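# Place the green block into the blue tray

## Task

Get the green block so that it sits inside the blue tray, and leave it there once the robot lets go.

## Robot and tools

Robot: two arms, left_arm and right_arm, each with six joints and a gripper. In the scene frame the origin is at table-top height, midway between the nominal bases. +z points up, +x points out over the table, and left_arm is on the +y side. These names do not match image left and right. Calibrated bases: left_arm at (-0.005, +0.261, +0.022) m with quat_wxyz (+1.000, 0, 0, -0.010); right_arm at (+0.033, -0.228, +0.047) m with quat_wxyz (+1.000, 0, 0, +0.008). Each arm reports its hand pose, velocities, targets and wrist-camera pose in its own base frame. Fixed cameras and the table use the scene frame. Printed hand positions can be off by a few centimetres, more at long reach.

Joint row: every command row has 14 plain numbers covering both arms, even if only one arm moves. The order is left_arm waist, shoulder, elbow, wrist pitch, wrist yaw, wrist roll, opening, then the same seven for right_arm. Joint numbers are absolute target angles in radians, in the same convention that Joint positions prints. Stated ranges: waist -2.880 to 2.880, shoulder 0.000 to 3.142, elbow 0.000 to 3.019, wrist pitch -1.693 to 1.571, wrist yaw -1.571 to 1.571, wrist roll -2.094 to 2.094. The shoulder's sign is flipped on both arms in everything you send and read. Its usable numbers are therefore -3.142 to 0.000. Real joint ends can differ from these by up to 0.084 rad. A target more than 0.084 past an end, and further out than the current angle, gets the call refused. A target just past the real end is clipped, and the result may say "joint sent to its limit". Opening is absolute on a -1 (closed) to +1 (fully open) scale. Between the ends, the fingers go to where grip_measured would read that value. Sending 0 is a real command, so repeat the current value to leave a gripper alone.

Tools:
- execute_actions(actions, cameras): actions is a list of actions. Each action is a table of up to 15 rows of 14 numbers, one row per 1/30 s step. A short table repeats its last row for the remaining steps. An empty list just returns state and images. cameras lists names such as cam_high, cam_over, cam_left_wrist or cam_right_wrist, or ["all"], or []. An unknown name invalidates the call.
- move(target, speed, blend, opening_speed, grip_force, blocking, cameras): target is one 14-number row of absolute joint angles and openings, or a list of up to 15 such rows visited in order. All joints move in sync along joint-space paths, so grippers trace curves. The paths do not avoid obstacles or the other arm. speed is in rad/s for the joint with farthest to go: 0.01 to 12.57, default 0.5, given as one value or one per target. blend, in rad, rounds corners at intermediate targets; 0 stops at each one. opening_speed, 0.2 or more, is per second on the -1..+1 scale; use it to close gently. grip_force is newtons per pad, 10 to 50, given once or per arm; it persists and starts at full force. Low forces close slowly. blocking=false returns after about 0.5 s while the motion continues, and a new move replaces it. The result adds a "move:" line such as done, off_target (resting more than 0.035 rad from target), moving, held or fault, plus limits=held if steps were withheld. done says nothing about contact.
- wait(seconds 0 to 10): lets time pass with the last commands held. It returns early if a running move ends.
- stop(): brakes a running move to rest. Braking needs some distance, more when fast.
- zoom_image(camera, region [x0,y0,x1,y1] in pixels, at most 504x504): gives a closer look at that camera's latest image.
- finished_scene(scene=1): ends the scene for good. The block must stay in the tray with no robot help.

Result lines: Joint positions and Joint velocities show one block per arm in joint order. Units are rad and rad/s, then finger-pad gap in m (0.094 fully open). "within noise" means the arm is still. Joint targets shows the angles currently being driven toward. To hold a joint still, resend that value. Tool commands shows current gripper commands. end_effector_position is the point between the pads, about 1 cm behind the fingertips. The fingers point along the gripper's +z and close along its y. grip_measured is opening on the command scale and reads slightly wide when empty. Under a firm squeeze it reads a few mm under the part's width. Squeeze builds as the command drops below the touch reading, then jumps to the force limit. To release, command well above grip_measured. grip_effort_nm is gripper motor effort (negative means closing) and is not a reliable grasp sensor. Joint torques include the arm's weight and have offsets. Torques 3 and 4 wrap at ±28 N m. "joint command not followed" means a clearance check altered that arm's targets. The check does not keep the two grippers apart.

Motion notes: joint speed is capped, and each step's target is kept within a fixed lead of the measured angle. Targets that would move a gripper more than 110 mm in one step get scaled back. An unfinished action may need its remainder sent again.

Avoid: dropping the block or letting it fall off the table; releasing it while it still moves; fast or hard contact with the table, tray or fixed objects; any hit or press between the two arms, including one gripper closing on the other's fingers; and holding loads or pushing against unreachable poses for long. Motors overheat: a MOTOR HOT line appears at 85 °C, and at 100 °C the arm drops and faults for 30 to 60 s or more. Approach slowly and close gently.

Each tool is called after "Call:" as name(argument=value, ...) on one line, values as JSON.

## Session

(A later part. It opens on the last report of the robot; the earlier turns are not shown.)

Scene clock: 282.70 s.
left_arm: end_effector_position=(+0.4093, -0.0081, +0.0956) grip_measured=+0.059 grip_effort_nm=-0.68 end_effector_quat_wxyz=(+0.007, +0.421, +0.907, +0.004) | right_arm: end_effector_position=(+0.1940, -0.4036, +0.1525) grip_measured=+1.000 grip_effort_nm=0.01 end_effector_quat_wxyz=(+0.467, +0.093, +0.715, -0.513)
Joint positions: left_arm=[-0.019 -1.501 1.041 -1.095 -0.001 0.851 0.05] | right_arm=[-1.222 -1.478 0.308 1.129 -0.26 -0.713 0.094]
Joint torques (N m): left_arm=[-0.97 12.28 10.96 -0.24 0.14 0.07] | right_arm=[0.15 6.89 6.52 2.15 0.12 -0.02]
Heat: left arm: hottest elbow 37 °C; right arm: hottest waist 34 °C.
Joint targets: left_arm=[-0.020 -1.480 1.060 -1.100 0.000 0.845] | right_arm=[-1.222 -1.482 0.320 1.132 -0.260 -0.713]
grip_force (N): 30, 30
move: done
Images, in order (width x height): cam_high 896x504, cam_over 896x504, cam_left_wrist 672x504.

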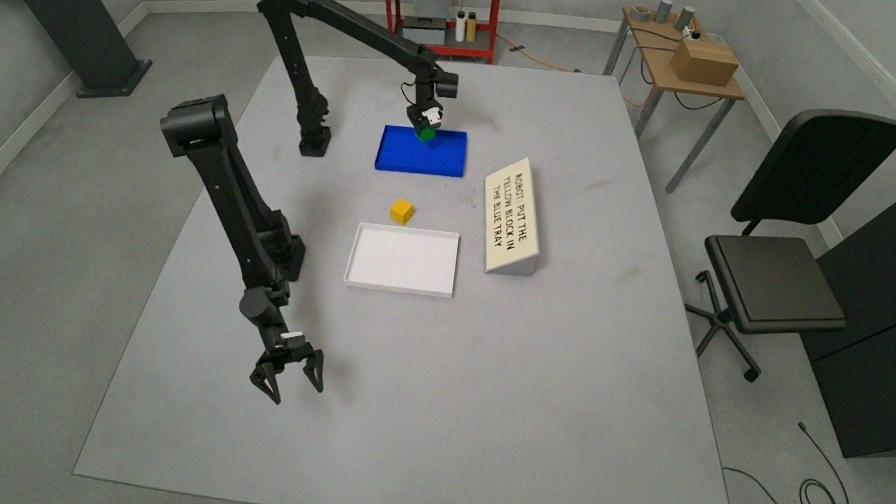

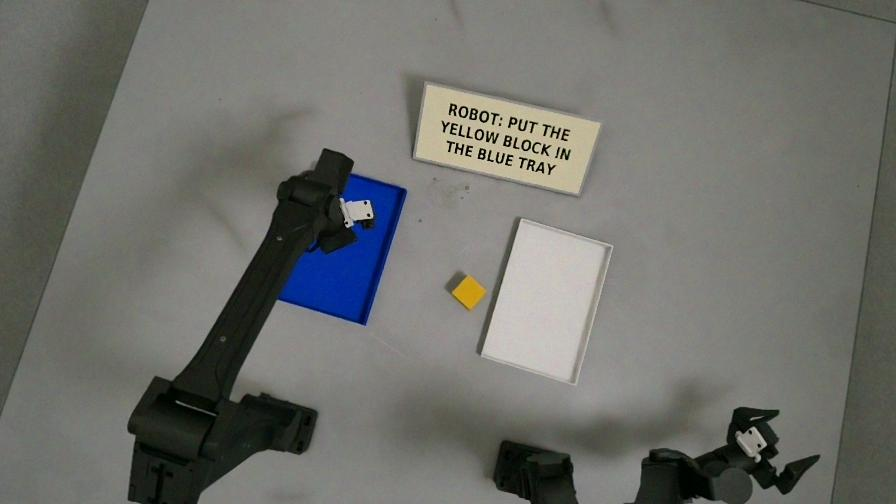

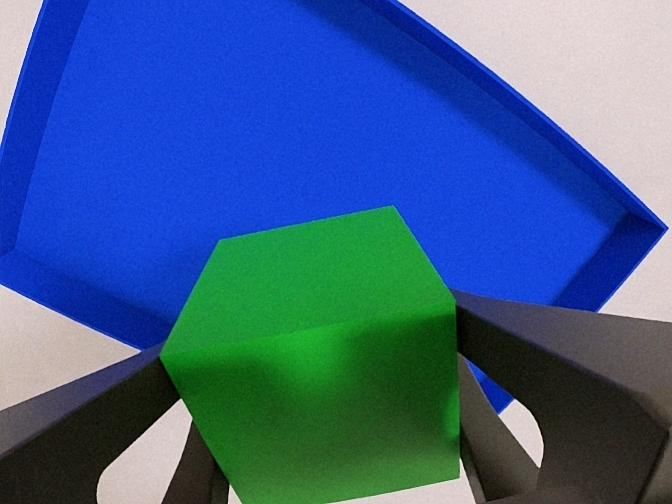

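Call:
move(target=[-0.02, -1.655, 0.950, -0.866, 0.0, 0.845, -0.15, -1.222, -1.482, 0.320, 1.132, -0.260, -0.713, 1.0], speed=0.2, cameras=["cam_high", "cam_over", "cam_left_wrist"])

Scene clock: 298.83 s.
left_arm: end_effector_position=(+0.4134, -0.0082, +0.0118) grip_measured=+0.059 grip_effort_nm=-0.69 end_effector_quat_wxyz=(+0.002, +0.421, +0.907, +0.001) | right_arm: end_effector_position=(+0.1940, -0.4036, +0.1525) grip_measured=+1.000 grip_effort_nm=0.01 end_effector_quat_wxyz=(+0.467, +0.093, +0.715, -0.513)
Joint positions: left_arm=[-0.019 -1.645 0.955 -0.875 -0.001 0.851 0.05] | right_arm=[-1.222 -1.478 0.308 1.129 -0.26 -0.713 0.094]
Joint torques (N m): left_arm=[-1.08 10.75 7.43 0.2 0.13 0.03] | right_arm=[0.15 6.95 6.52 2.18 0.12 -0.02]
Heat: left arm: hottest elbow 38 °C; right arm: hottest waist 34 °C.
Joint targets: left_arm=[-0.020 -1.655 0.950 -0.866 0.000 0.845] | right_arm=[-1.222 -1.482 0.320 1.132 -0.260 -0.713]
grip_force (N): 30, 30
move: done
Images, in order (width x height): cam_high 896x504, cam_over 896x504, cam_left_wrist 672x504.

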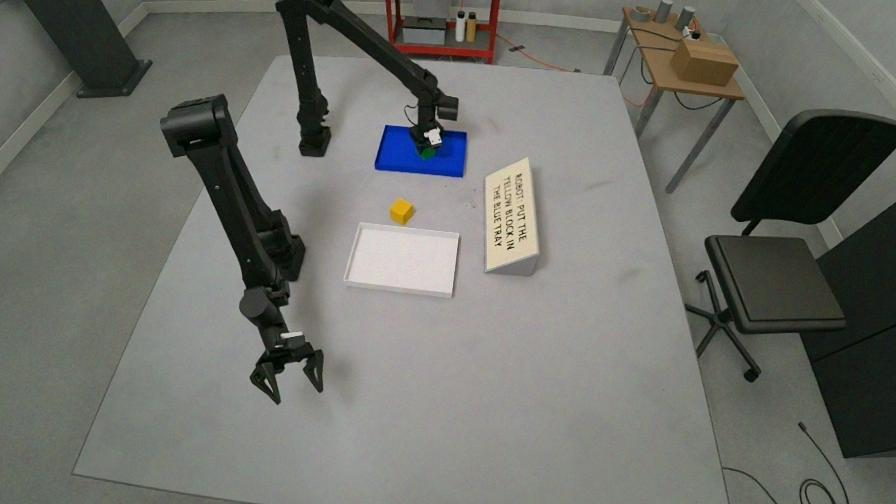

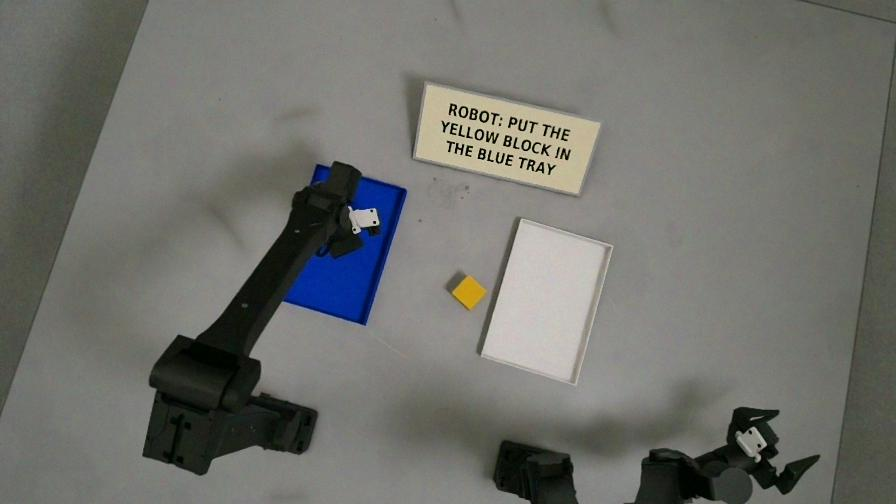

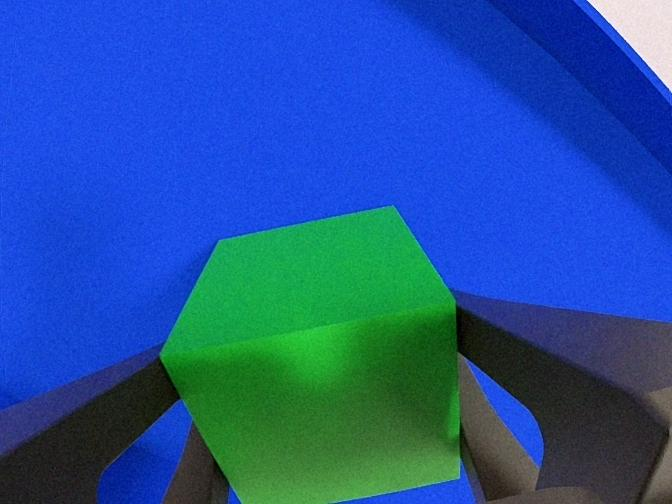

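Call:
move(target=[-0.02, -1.667, 0.945, -0.857, 0.0, 0.845, -0.15, -1.222, -1.482, 0.320, 1.132, -0.260, -0.713, 1.0], speed=0.03, cameras=["cam_left_wrist"])

Scene clock: 302.77 s.
left_arm: end_effector_position=(+0.4146, -0.0082, +0.0089) grip_measured=+0.059 grip_effort_nm=-0.69 end_effector_quat_wxyz=(+0.003, +0.421, +0.907, +0.002) | right_arm: end_effector_position=(+0.1940, -0.4036, +0.1525) grip_measured=+1.000 grip_effort_nm=0.01 end_effector_quat_wxyz=(+0.467, +0.093, +0.715, -0.513)
Joint positions: left_arm=[-0.019 -1.653 0.955 -0.866 -0.001 0.851 0.05] | right_arm=[-1.222 -1.478 0.308 1.129 -0.26 -0.713 0.094]
Joint torques (N m): left_arm=[-0.73 10.99 6.97 0.31 0.12 0.03] | right_arm=[0.15 6.89 6.52 2.17 0.12 -0.01]
Heat: left arm: hottest elbow 38 °C; right arm: hottest waist 34 °C.
Joint targets: left_arm=[-0.020 -1.667 0.945 -0.857 0.000 0.845] | right_arm=[-1.222 -1.482 0.320 1.132 -0.260 -0.713]
grip_force (N): 30, 30
move: done
Images, in order (width x height): cam_left_wrist 672x504.

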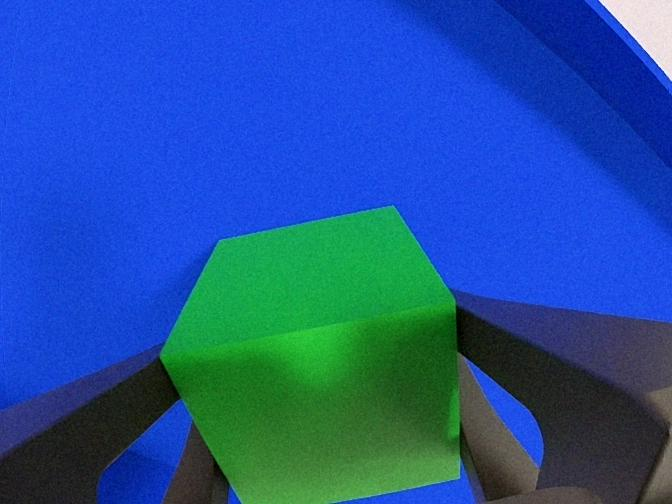

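Call:
move(target=[-0.02, -1.674, 0.937, -0.848, 0.0, 0.845, -0.15, -1.222, -1.482, 0.320, 1.132, -0.260, -0.713, 1.0], speed=0.03, cameras=["cam_left_wrist"])

Scene clock: 305.60 s.
left_arm: end_effector_position=(+0.4137, -0.0082, +0.0077) grip_measured=+0.059 grip_effort_nm=-0.69 end_effector_quat_wxyz=(+0.003, +0.421, +0.907, +0.002) | right_arm: end_effector_position=(+0.1940, -0.4036, +0.1525) grip_measured=+1.000 grip_effort_nm=0.01 end_effector_quat_wxyz=(+0.467, +0.093, +0.715, -0.513)
Joint positions: left_arm=[-0.019 -1.653 0.951 -0.862 -0.001 0.851 0.05] | right_arm=[-1.222 -1.478 0.308 1.129 -0.26 -0.713 0.094]
Joint torques (N m): left_arm=[-0.62 9.99 6.67 0.62 0.15 0.03] | right_arm=[0.15 6.95 6.53 2.17 0.11 -0.02]
Heat: left arm: hottest elbow 38 °C; right arm: hottest waist 34 °C.
Joint targets: left_arm=[-0.020 -1.674 0.937 -0.848 0.000 0.845] | right_arm=[-1.222 -1.482 0.320 1.132 -0.260 -0.713]
grip_force (N): 30, 30
move: done
Images, in order (width x height): cam_left_wrist 672x504.

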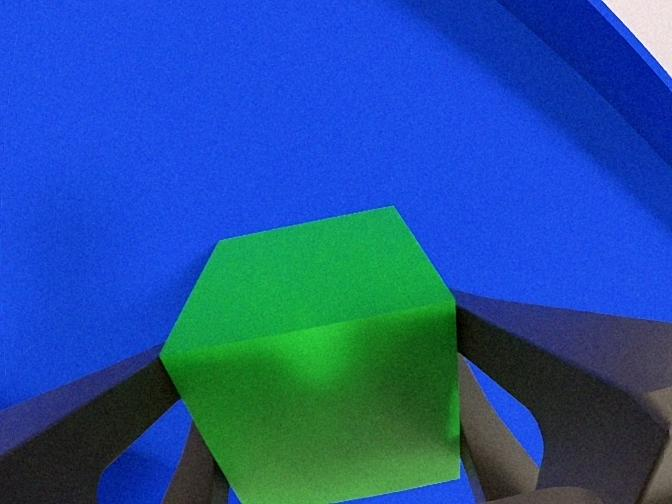

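Call:
move(target=[-0.02, -1.680, 0.931, -0.842, 0.0, 0.845, -0.15, -1.222, -1.482, 0.320, 1.132, -0.260, -0.713, 1.0], speed=0.03, cameras=["cam_high", "cam_left_wrist"])

Scene clock: 310.43 s.
left_arm: end_effector_position=(+0.4135, -0.0082, +0.0075) grip_measured=+0.059 grip_effort_nm=-0.69 end_effector_quat_wxyz=(+0.003, +0.421, +0.907, +0.002) | right_arm: end_effector_position=(+0.1940, -0.4036, +0.1525) grip_measured=+1.000 grip_effort_nm=0.01 end_effector_quat_wxyz=(+0.467, +0.093, +0.715, -0.513)
Joint positions: left_arm=[-0.019 -1.653 0.95 -0.862 -0.001 0.851 0.05] | right_arm=[-1.222 -1.478 0.308 1.129 -0.26 -0.713 0.094]
Joint torques (N m): left_arm=[-0.62 9.52 6.06 0.81 0.12 0.03] | right_arm=[0.21 6.89 6.53 2.17 0.12 -0.02]
Heat: left arm: hottest elbow 37 °C; right arm: hottest waist 34 °C.
Joint targets: left_arm=[-0.020 -1.680 0.931 -0.842 0.000 0.845] | right_arm=[-1.222 -1.482 0.320 1.132 -0.260 -0.713]
grip_force (N): 30, 30
move: done
Images, in order (width x height): cam_high 896x504, cam_left_wrist 672x504.

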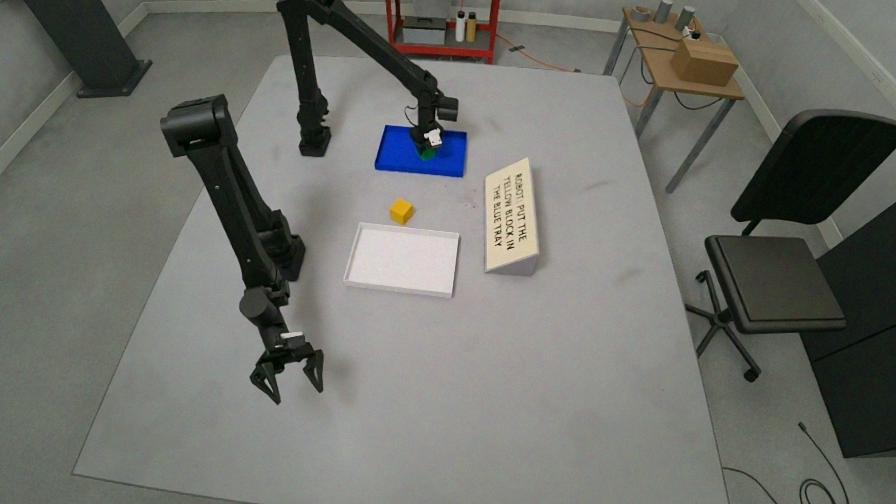

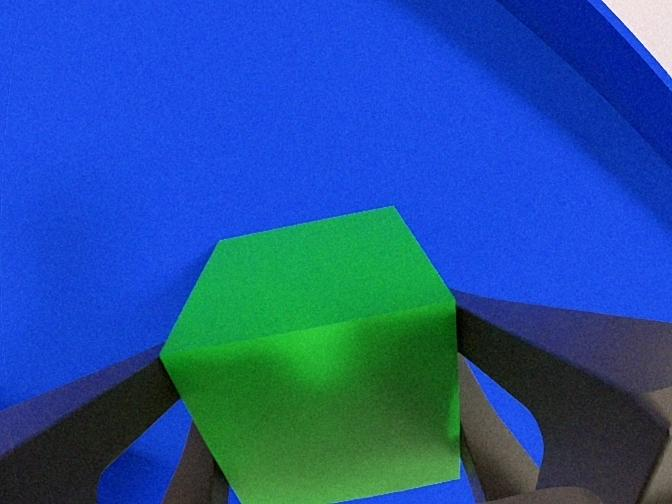

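Call:
move(target=[-0.02, -1.672, 0.939, -0.852, 0.0, 0.845, 0.7, -1.222, -1.482, 0.320, 1.132, -0.260, -0.713, 1.0], speed=0.05, opening_speed=0.4, cameras=["cam_high", "cam_left_wrist"])

Scene clock: 318.00 s.
left_arm: end_effector_position=(+0.4126, -0.0081, +0.0067) grip_measured=+0.698 grip_effort_nm=0.06 end_effector_quat_wxyz=(+0.002, +0.421, +0.907, +0.001) | right_arm: end_effector_position=(+0.1940, -0.4036, +0.1525) grip_measured=+1.000 grip_effort_nm=0.01 end_effector_quat_wxyz=(+0.467, +0.093, +0.715, -0.513)
Joint positions: left_arm=[-0.019 -1.653 0.948 -0.861 -0.001 0.851 0.08] | right_arm=[-1.222 -1.478 0.308 1.129 -0.26 -0.713 0.094]
Joint torques (N m): left_arm=[-0.85 10.23 6.99 0.29 0.11 0.06] | right_arm=[0.21 7 6.53 2.14 0.12 -0.01]
Heat: left arm: hottest elbow 37 °C; right arm: hottest waist 34 °C.
Joint targets: left_arm=[-0.020 -1.672 0.939 -0.852 0.000 0.845] | right_arm=[-1.222 -1.482 0.320 1.132 -0.260 -0.713]
grip_force (N): 30, 30
move: done
Images, in order (width x height): cam_high 896x504, cam_left_wrist 672x504.

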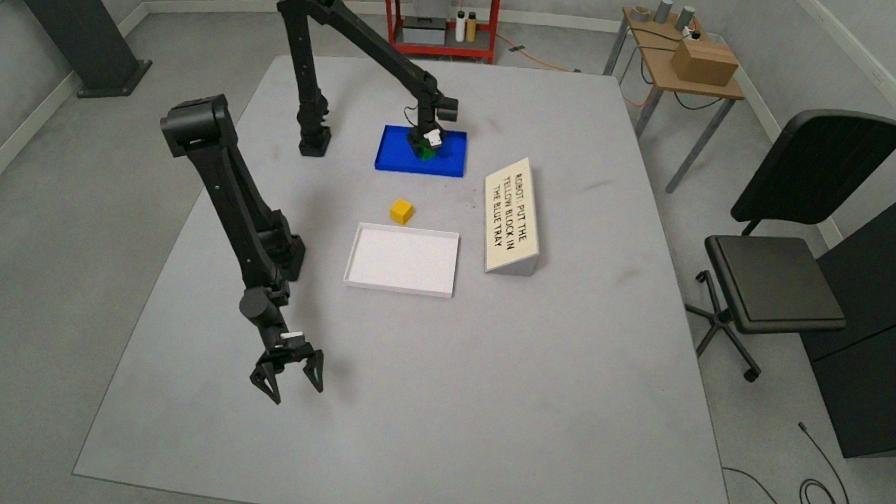

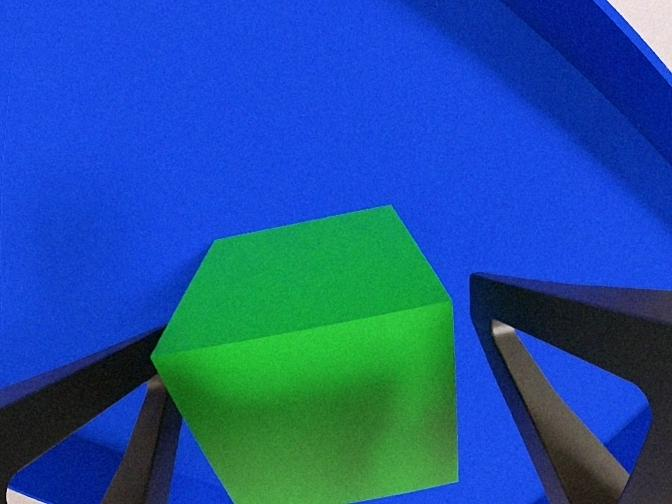

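Call:
move(target=[-0.02, -1.640, 0.990, -0.866, 0.0, 0.845, 1.0, -1.222, -1.482, 0.320, 1.132, -0.260, -0.713, 1.0], speed=0.1, opening_speed=0.5, cameras=["cam_left_wrist"])

Scene clock: 334.50 s.
left_arm: end_effector_position=(+0.4126, -0.0081, +0.0067) grip_measured=+0.997 grip_effort_nm=0.07 end_effector_quat_wxyz=(+0.002, +0.421, +0.907, +0.001) | right_arm: end_effector_position=(+0.1940, -0.4036, +0.1525) grip_measured=+1.000 grip_effort_nm=0.01 end_effector_quat_wxyz=(+0.467, +0.093, +0.715, -0.513)
Joint positions: left_arm=[-0.019 -1.653 0.948 -0.861 -0.001 0.851 0.094] | right_arm=[-1.222 -1.478 0.308 1.129 -0.26 -0.713 0.094]
Joint torques (N m): left_arm=[-0.85 12.86 11.52 -0.36 0.14 0.05] | right_arm=[0.15 6.95 6.53 2.17 0.11 -0.02]
Heat: left arm: hottest elbow 37 °C; right arm: hottest waist 34 °C.
Joint targets: left_arm=[-0.020 -1.640 0.990 -0.866 0.000 0.845] | right_arm=[-1.222 -1.482 0.320 1.132 -0.260 -0.713]
grip_force (N): 30, 30
move: off_target (left_arm); left_arm: the elbow is farthest, 0.042 rad from its target
Images, in order (width x height): cam_left_wrist 672x504.

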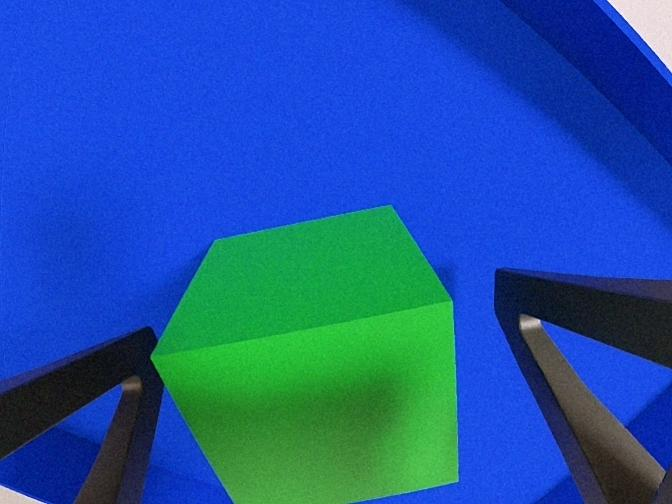

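Call:
move(target=[[-0.02, -1.632, 1.004, -0.868, 0.0, 0.845, 1.0, -1.222, -1.482, 0.320, 1.132, -0.260, -0.713, 1.0], [-0.02, -1.552, 1.064, -1.022, 0.0, 0.845, 1.0, -1.222, -1.482, 0.320, 1.132, -0.260, -0.713, 1.0], [-0.02, -1.447, 1.205, -1.258, 0.0, 0.845, 1.0, -1.222, -1.482, 0.320, 1.132, -0.260, -0.713, 1.0]], speed=[0.1, 0.2, 0.4], blend=[0.008, 0.03, 0], cameras=["all"])

Scene clock: 343.80 s.
left_arm: end_effector_position=(+0.4152, -0.0082, +0.1538) grip_measured=+0.998 grip_effort_nm=0.07 end_effector_quat_wxyz=(+0.009, +0.421, +0.907, +0.004) | right_arm: end_effector_position=(+0.1940, -0.4036, +0.1525) grip_measured=+1.000 grip_effort_nm=0.01 end_effector_quat_wxyz=(+0.467, +0.093, +0.715, -0.513)
Joint positions: left_arm=[-0.019 -1.454 1.154 -1.25 -0.001 0.851 0.094] | right_arm=[-1.222 -1.478 0.308 1.129 -0.26 -0.713 0.094]
Joint torques (N m): left_arm=[-0.91 11.69 14.6 -0.36 0.11 0.03] | right_arm=[0.15 6.95 6.53 2.15 0.12 -0.02]
Heat: left arm: hottest elbow 39 °C; right arm: hottest waist 34 °C.
Joint targets: left_arm=[-0.020 -1.447 1.205 -1.258 0.000 0.845] | right_arm=[-1.222 -1.482 0.320 1.132 -0.260 -0.713]
grip_force (N): 30, 30
move: off_target (left_arm); blend cut to 0.007 rad at target 1; left_arm: the elbow is farthest, 0.051 rad from its target

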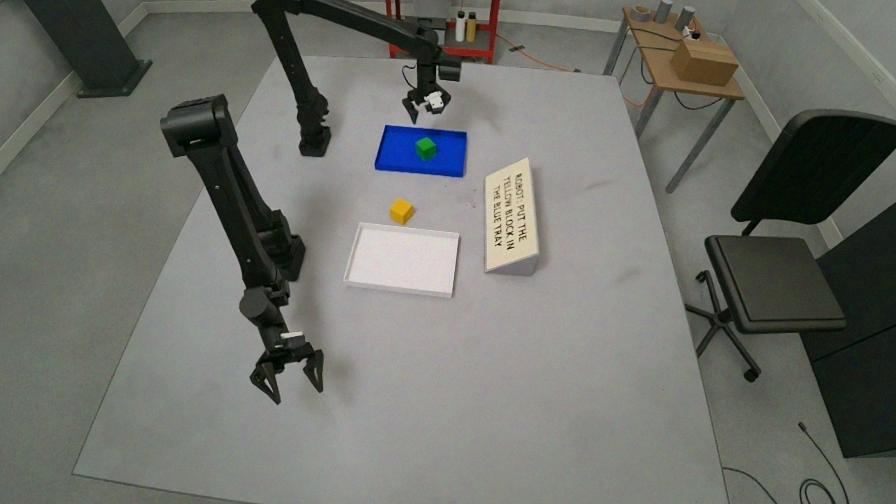

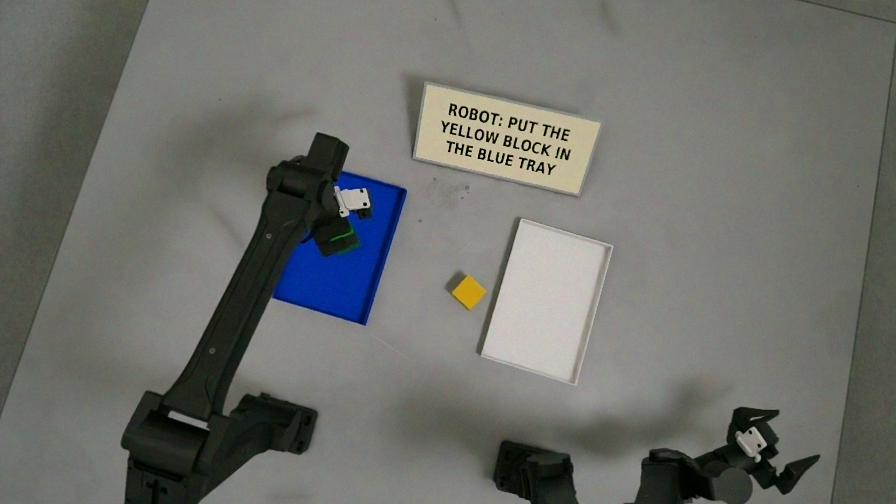

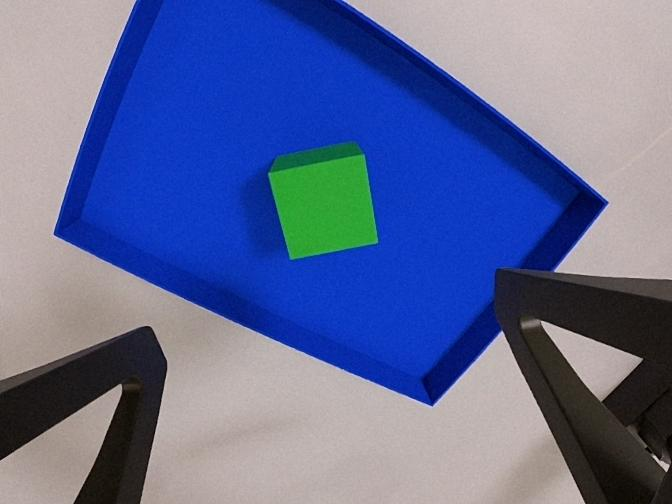

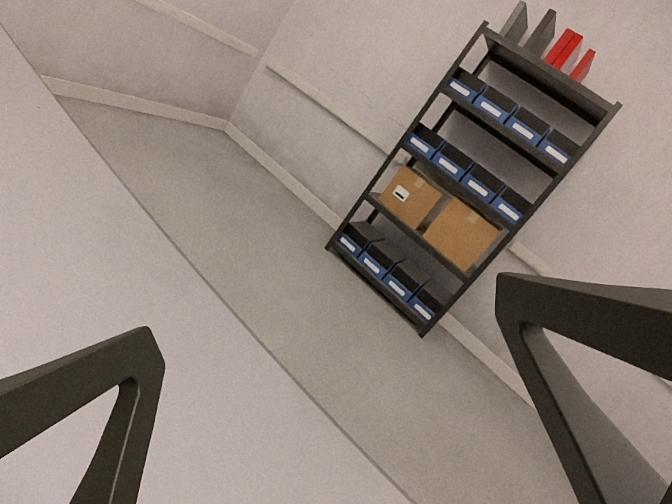

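The green block is resting in the blue tray and the gripper is clear of it. The sign on the table says to put the yellow block in the blue tray. It's part of the scene and not something you asked for, so I left the yellow block where it was. I'm ending the scene now.

Call:
finished_scene()

The scene is finished: the task was done.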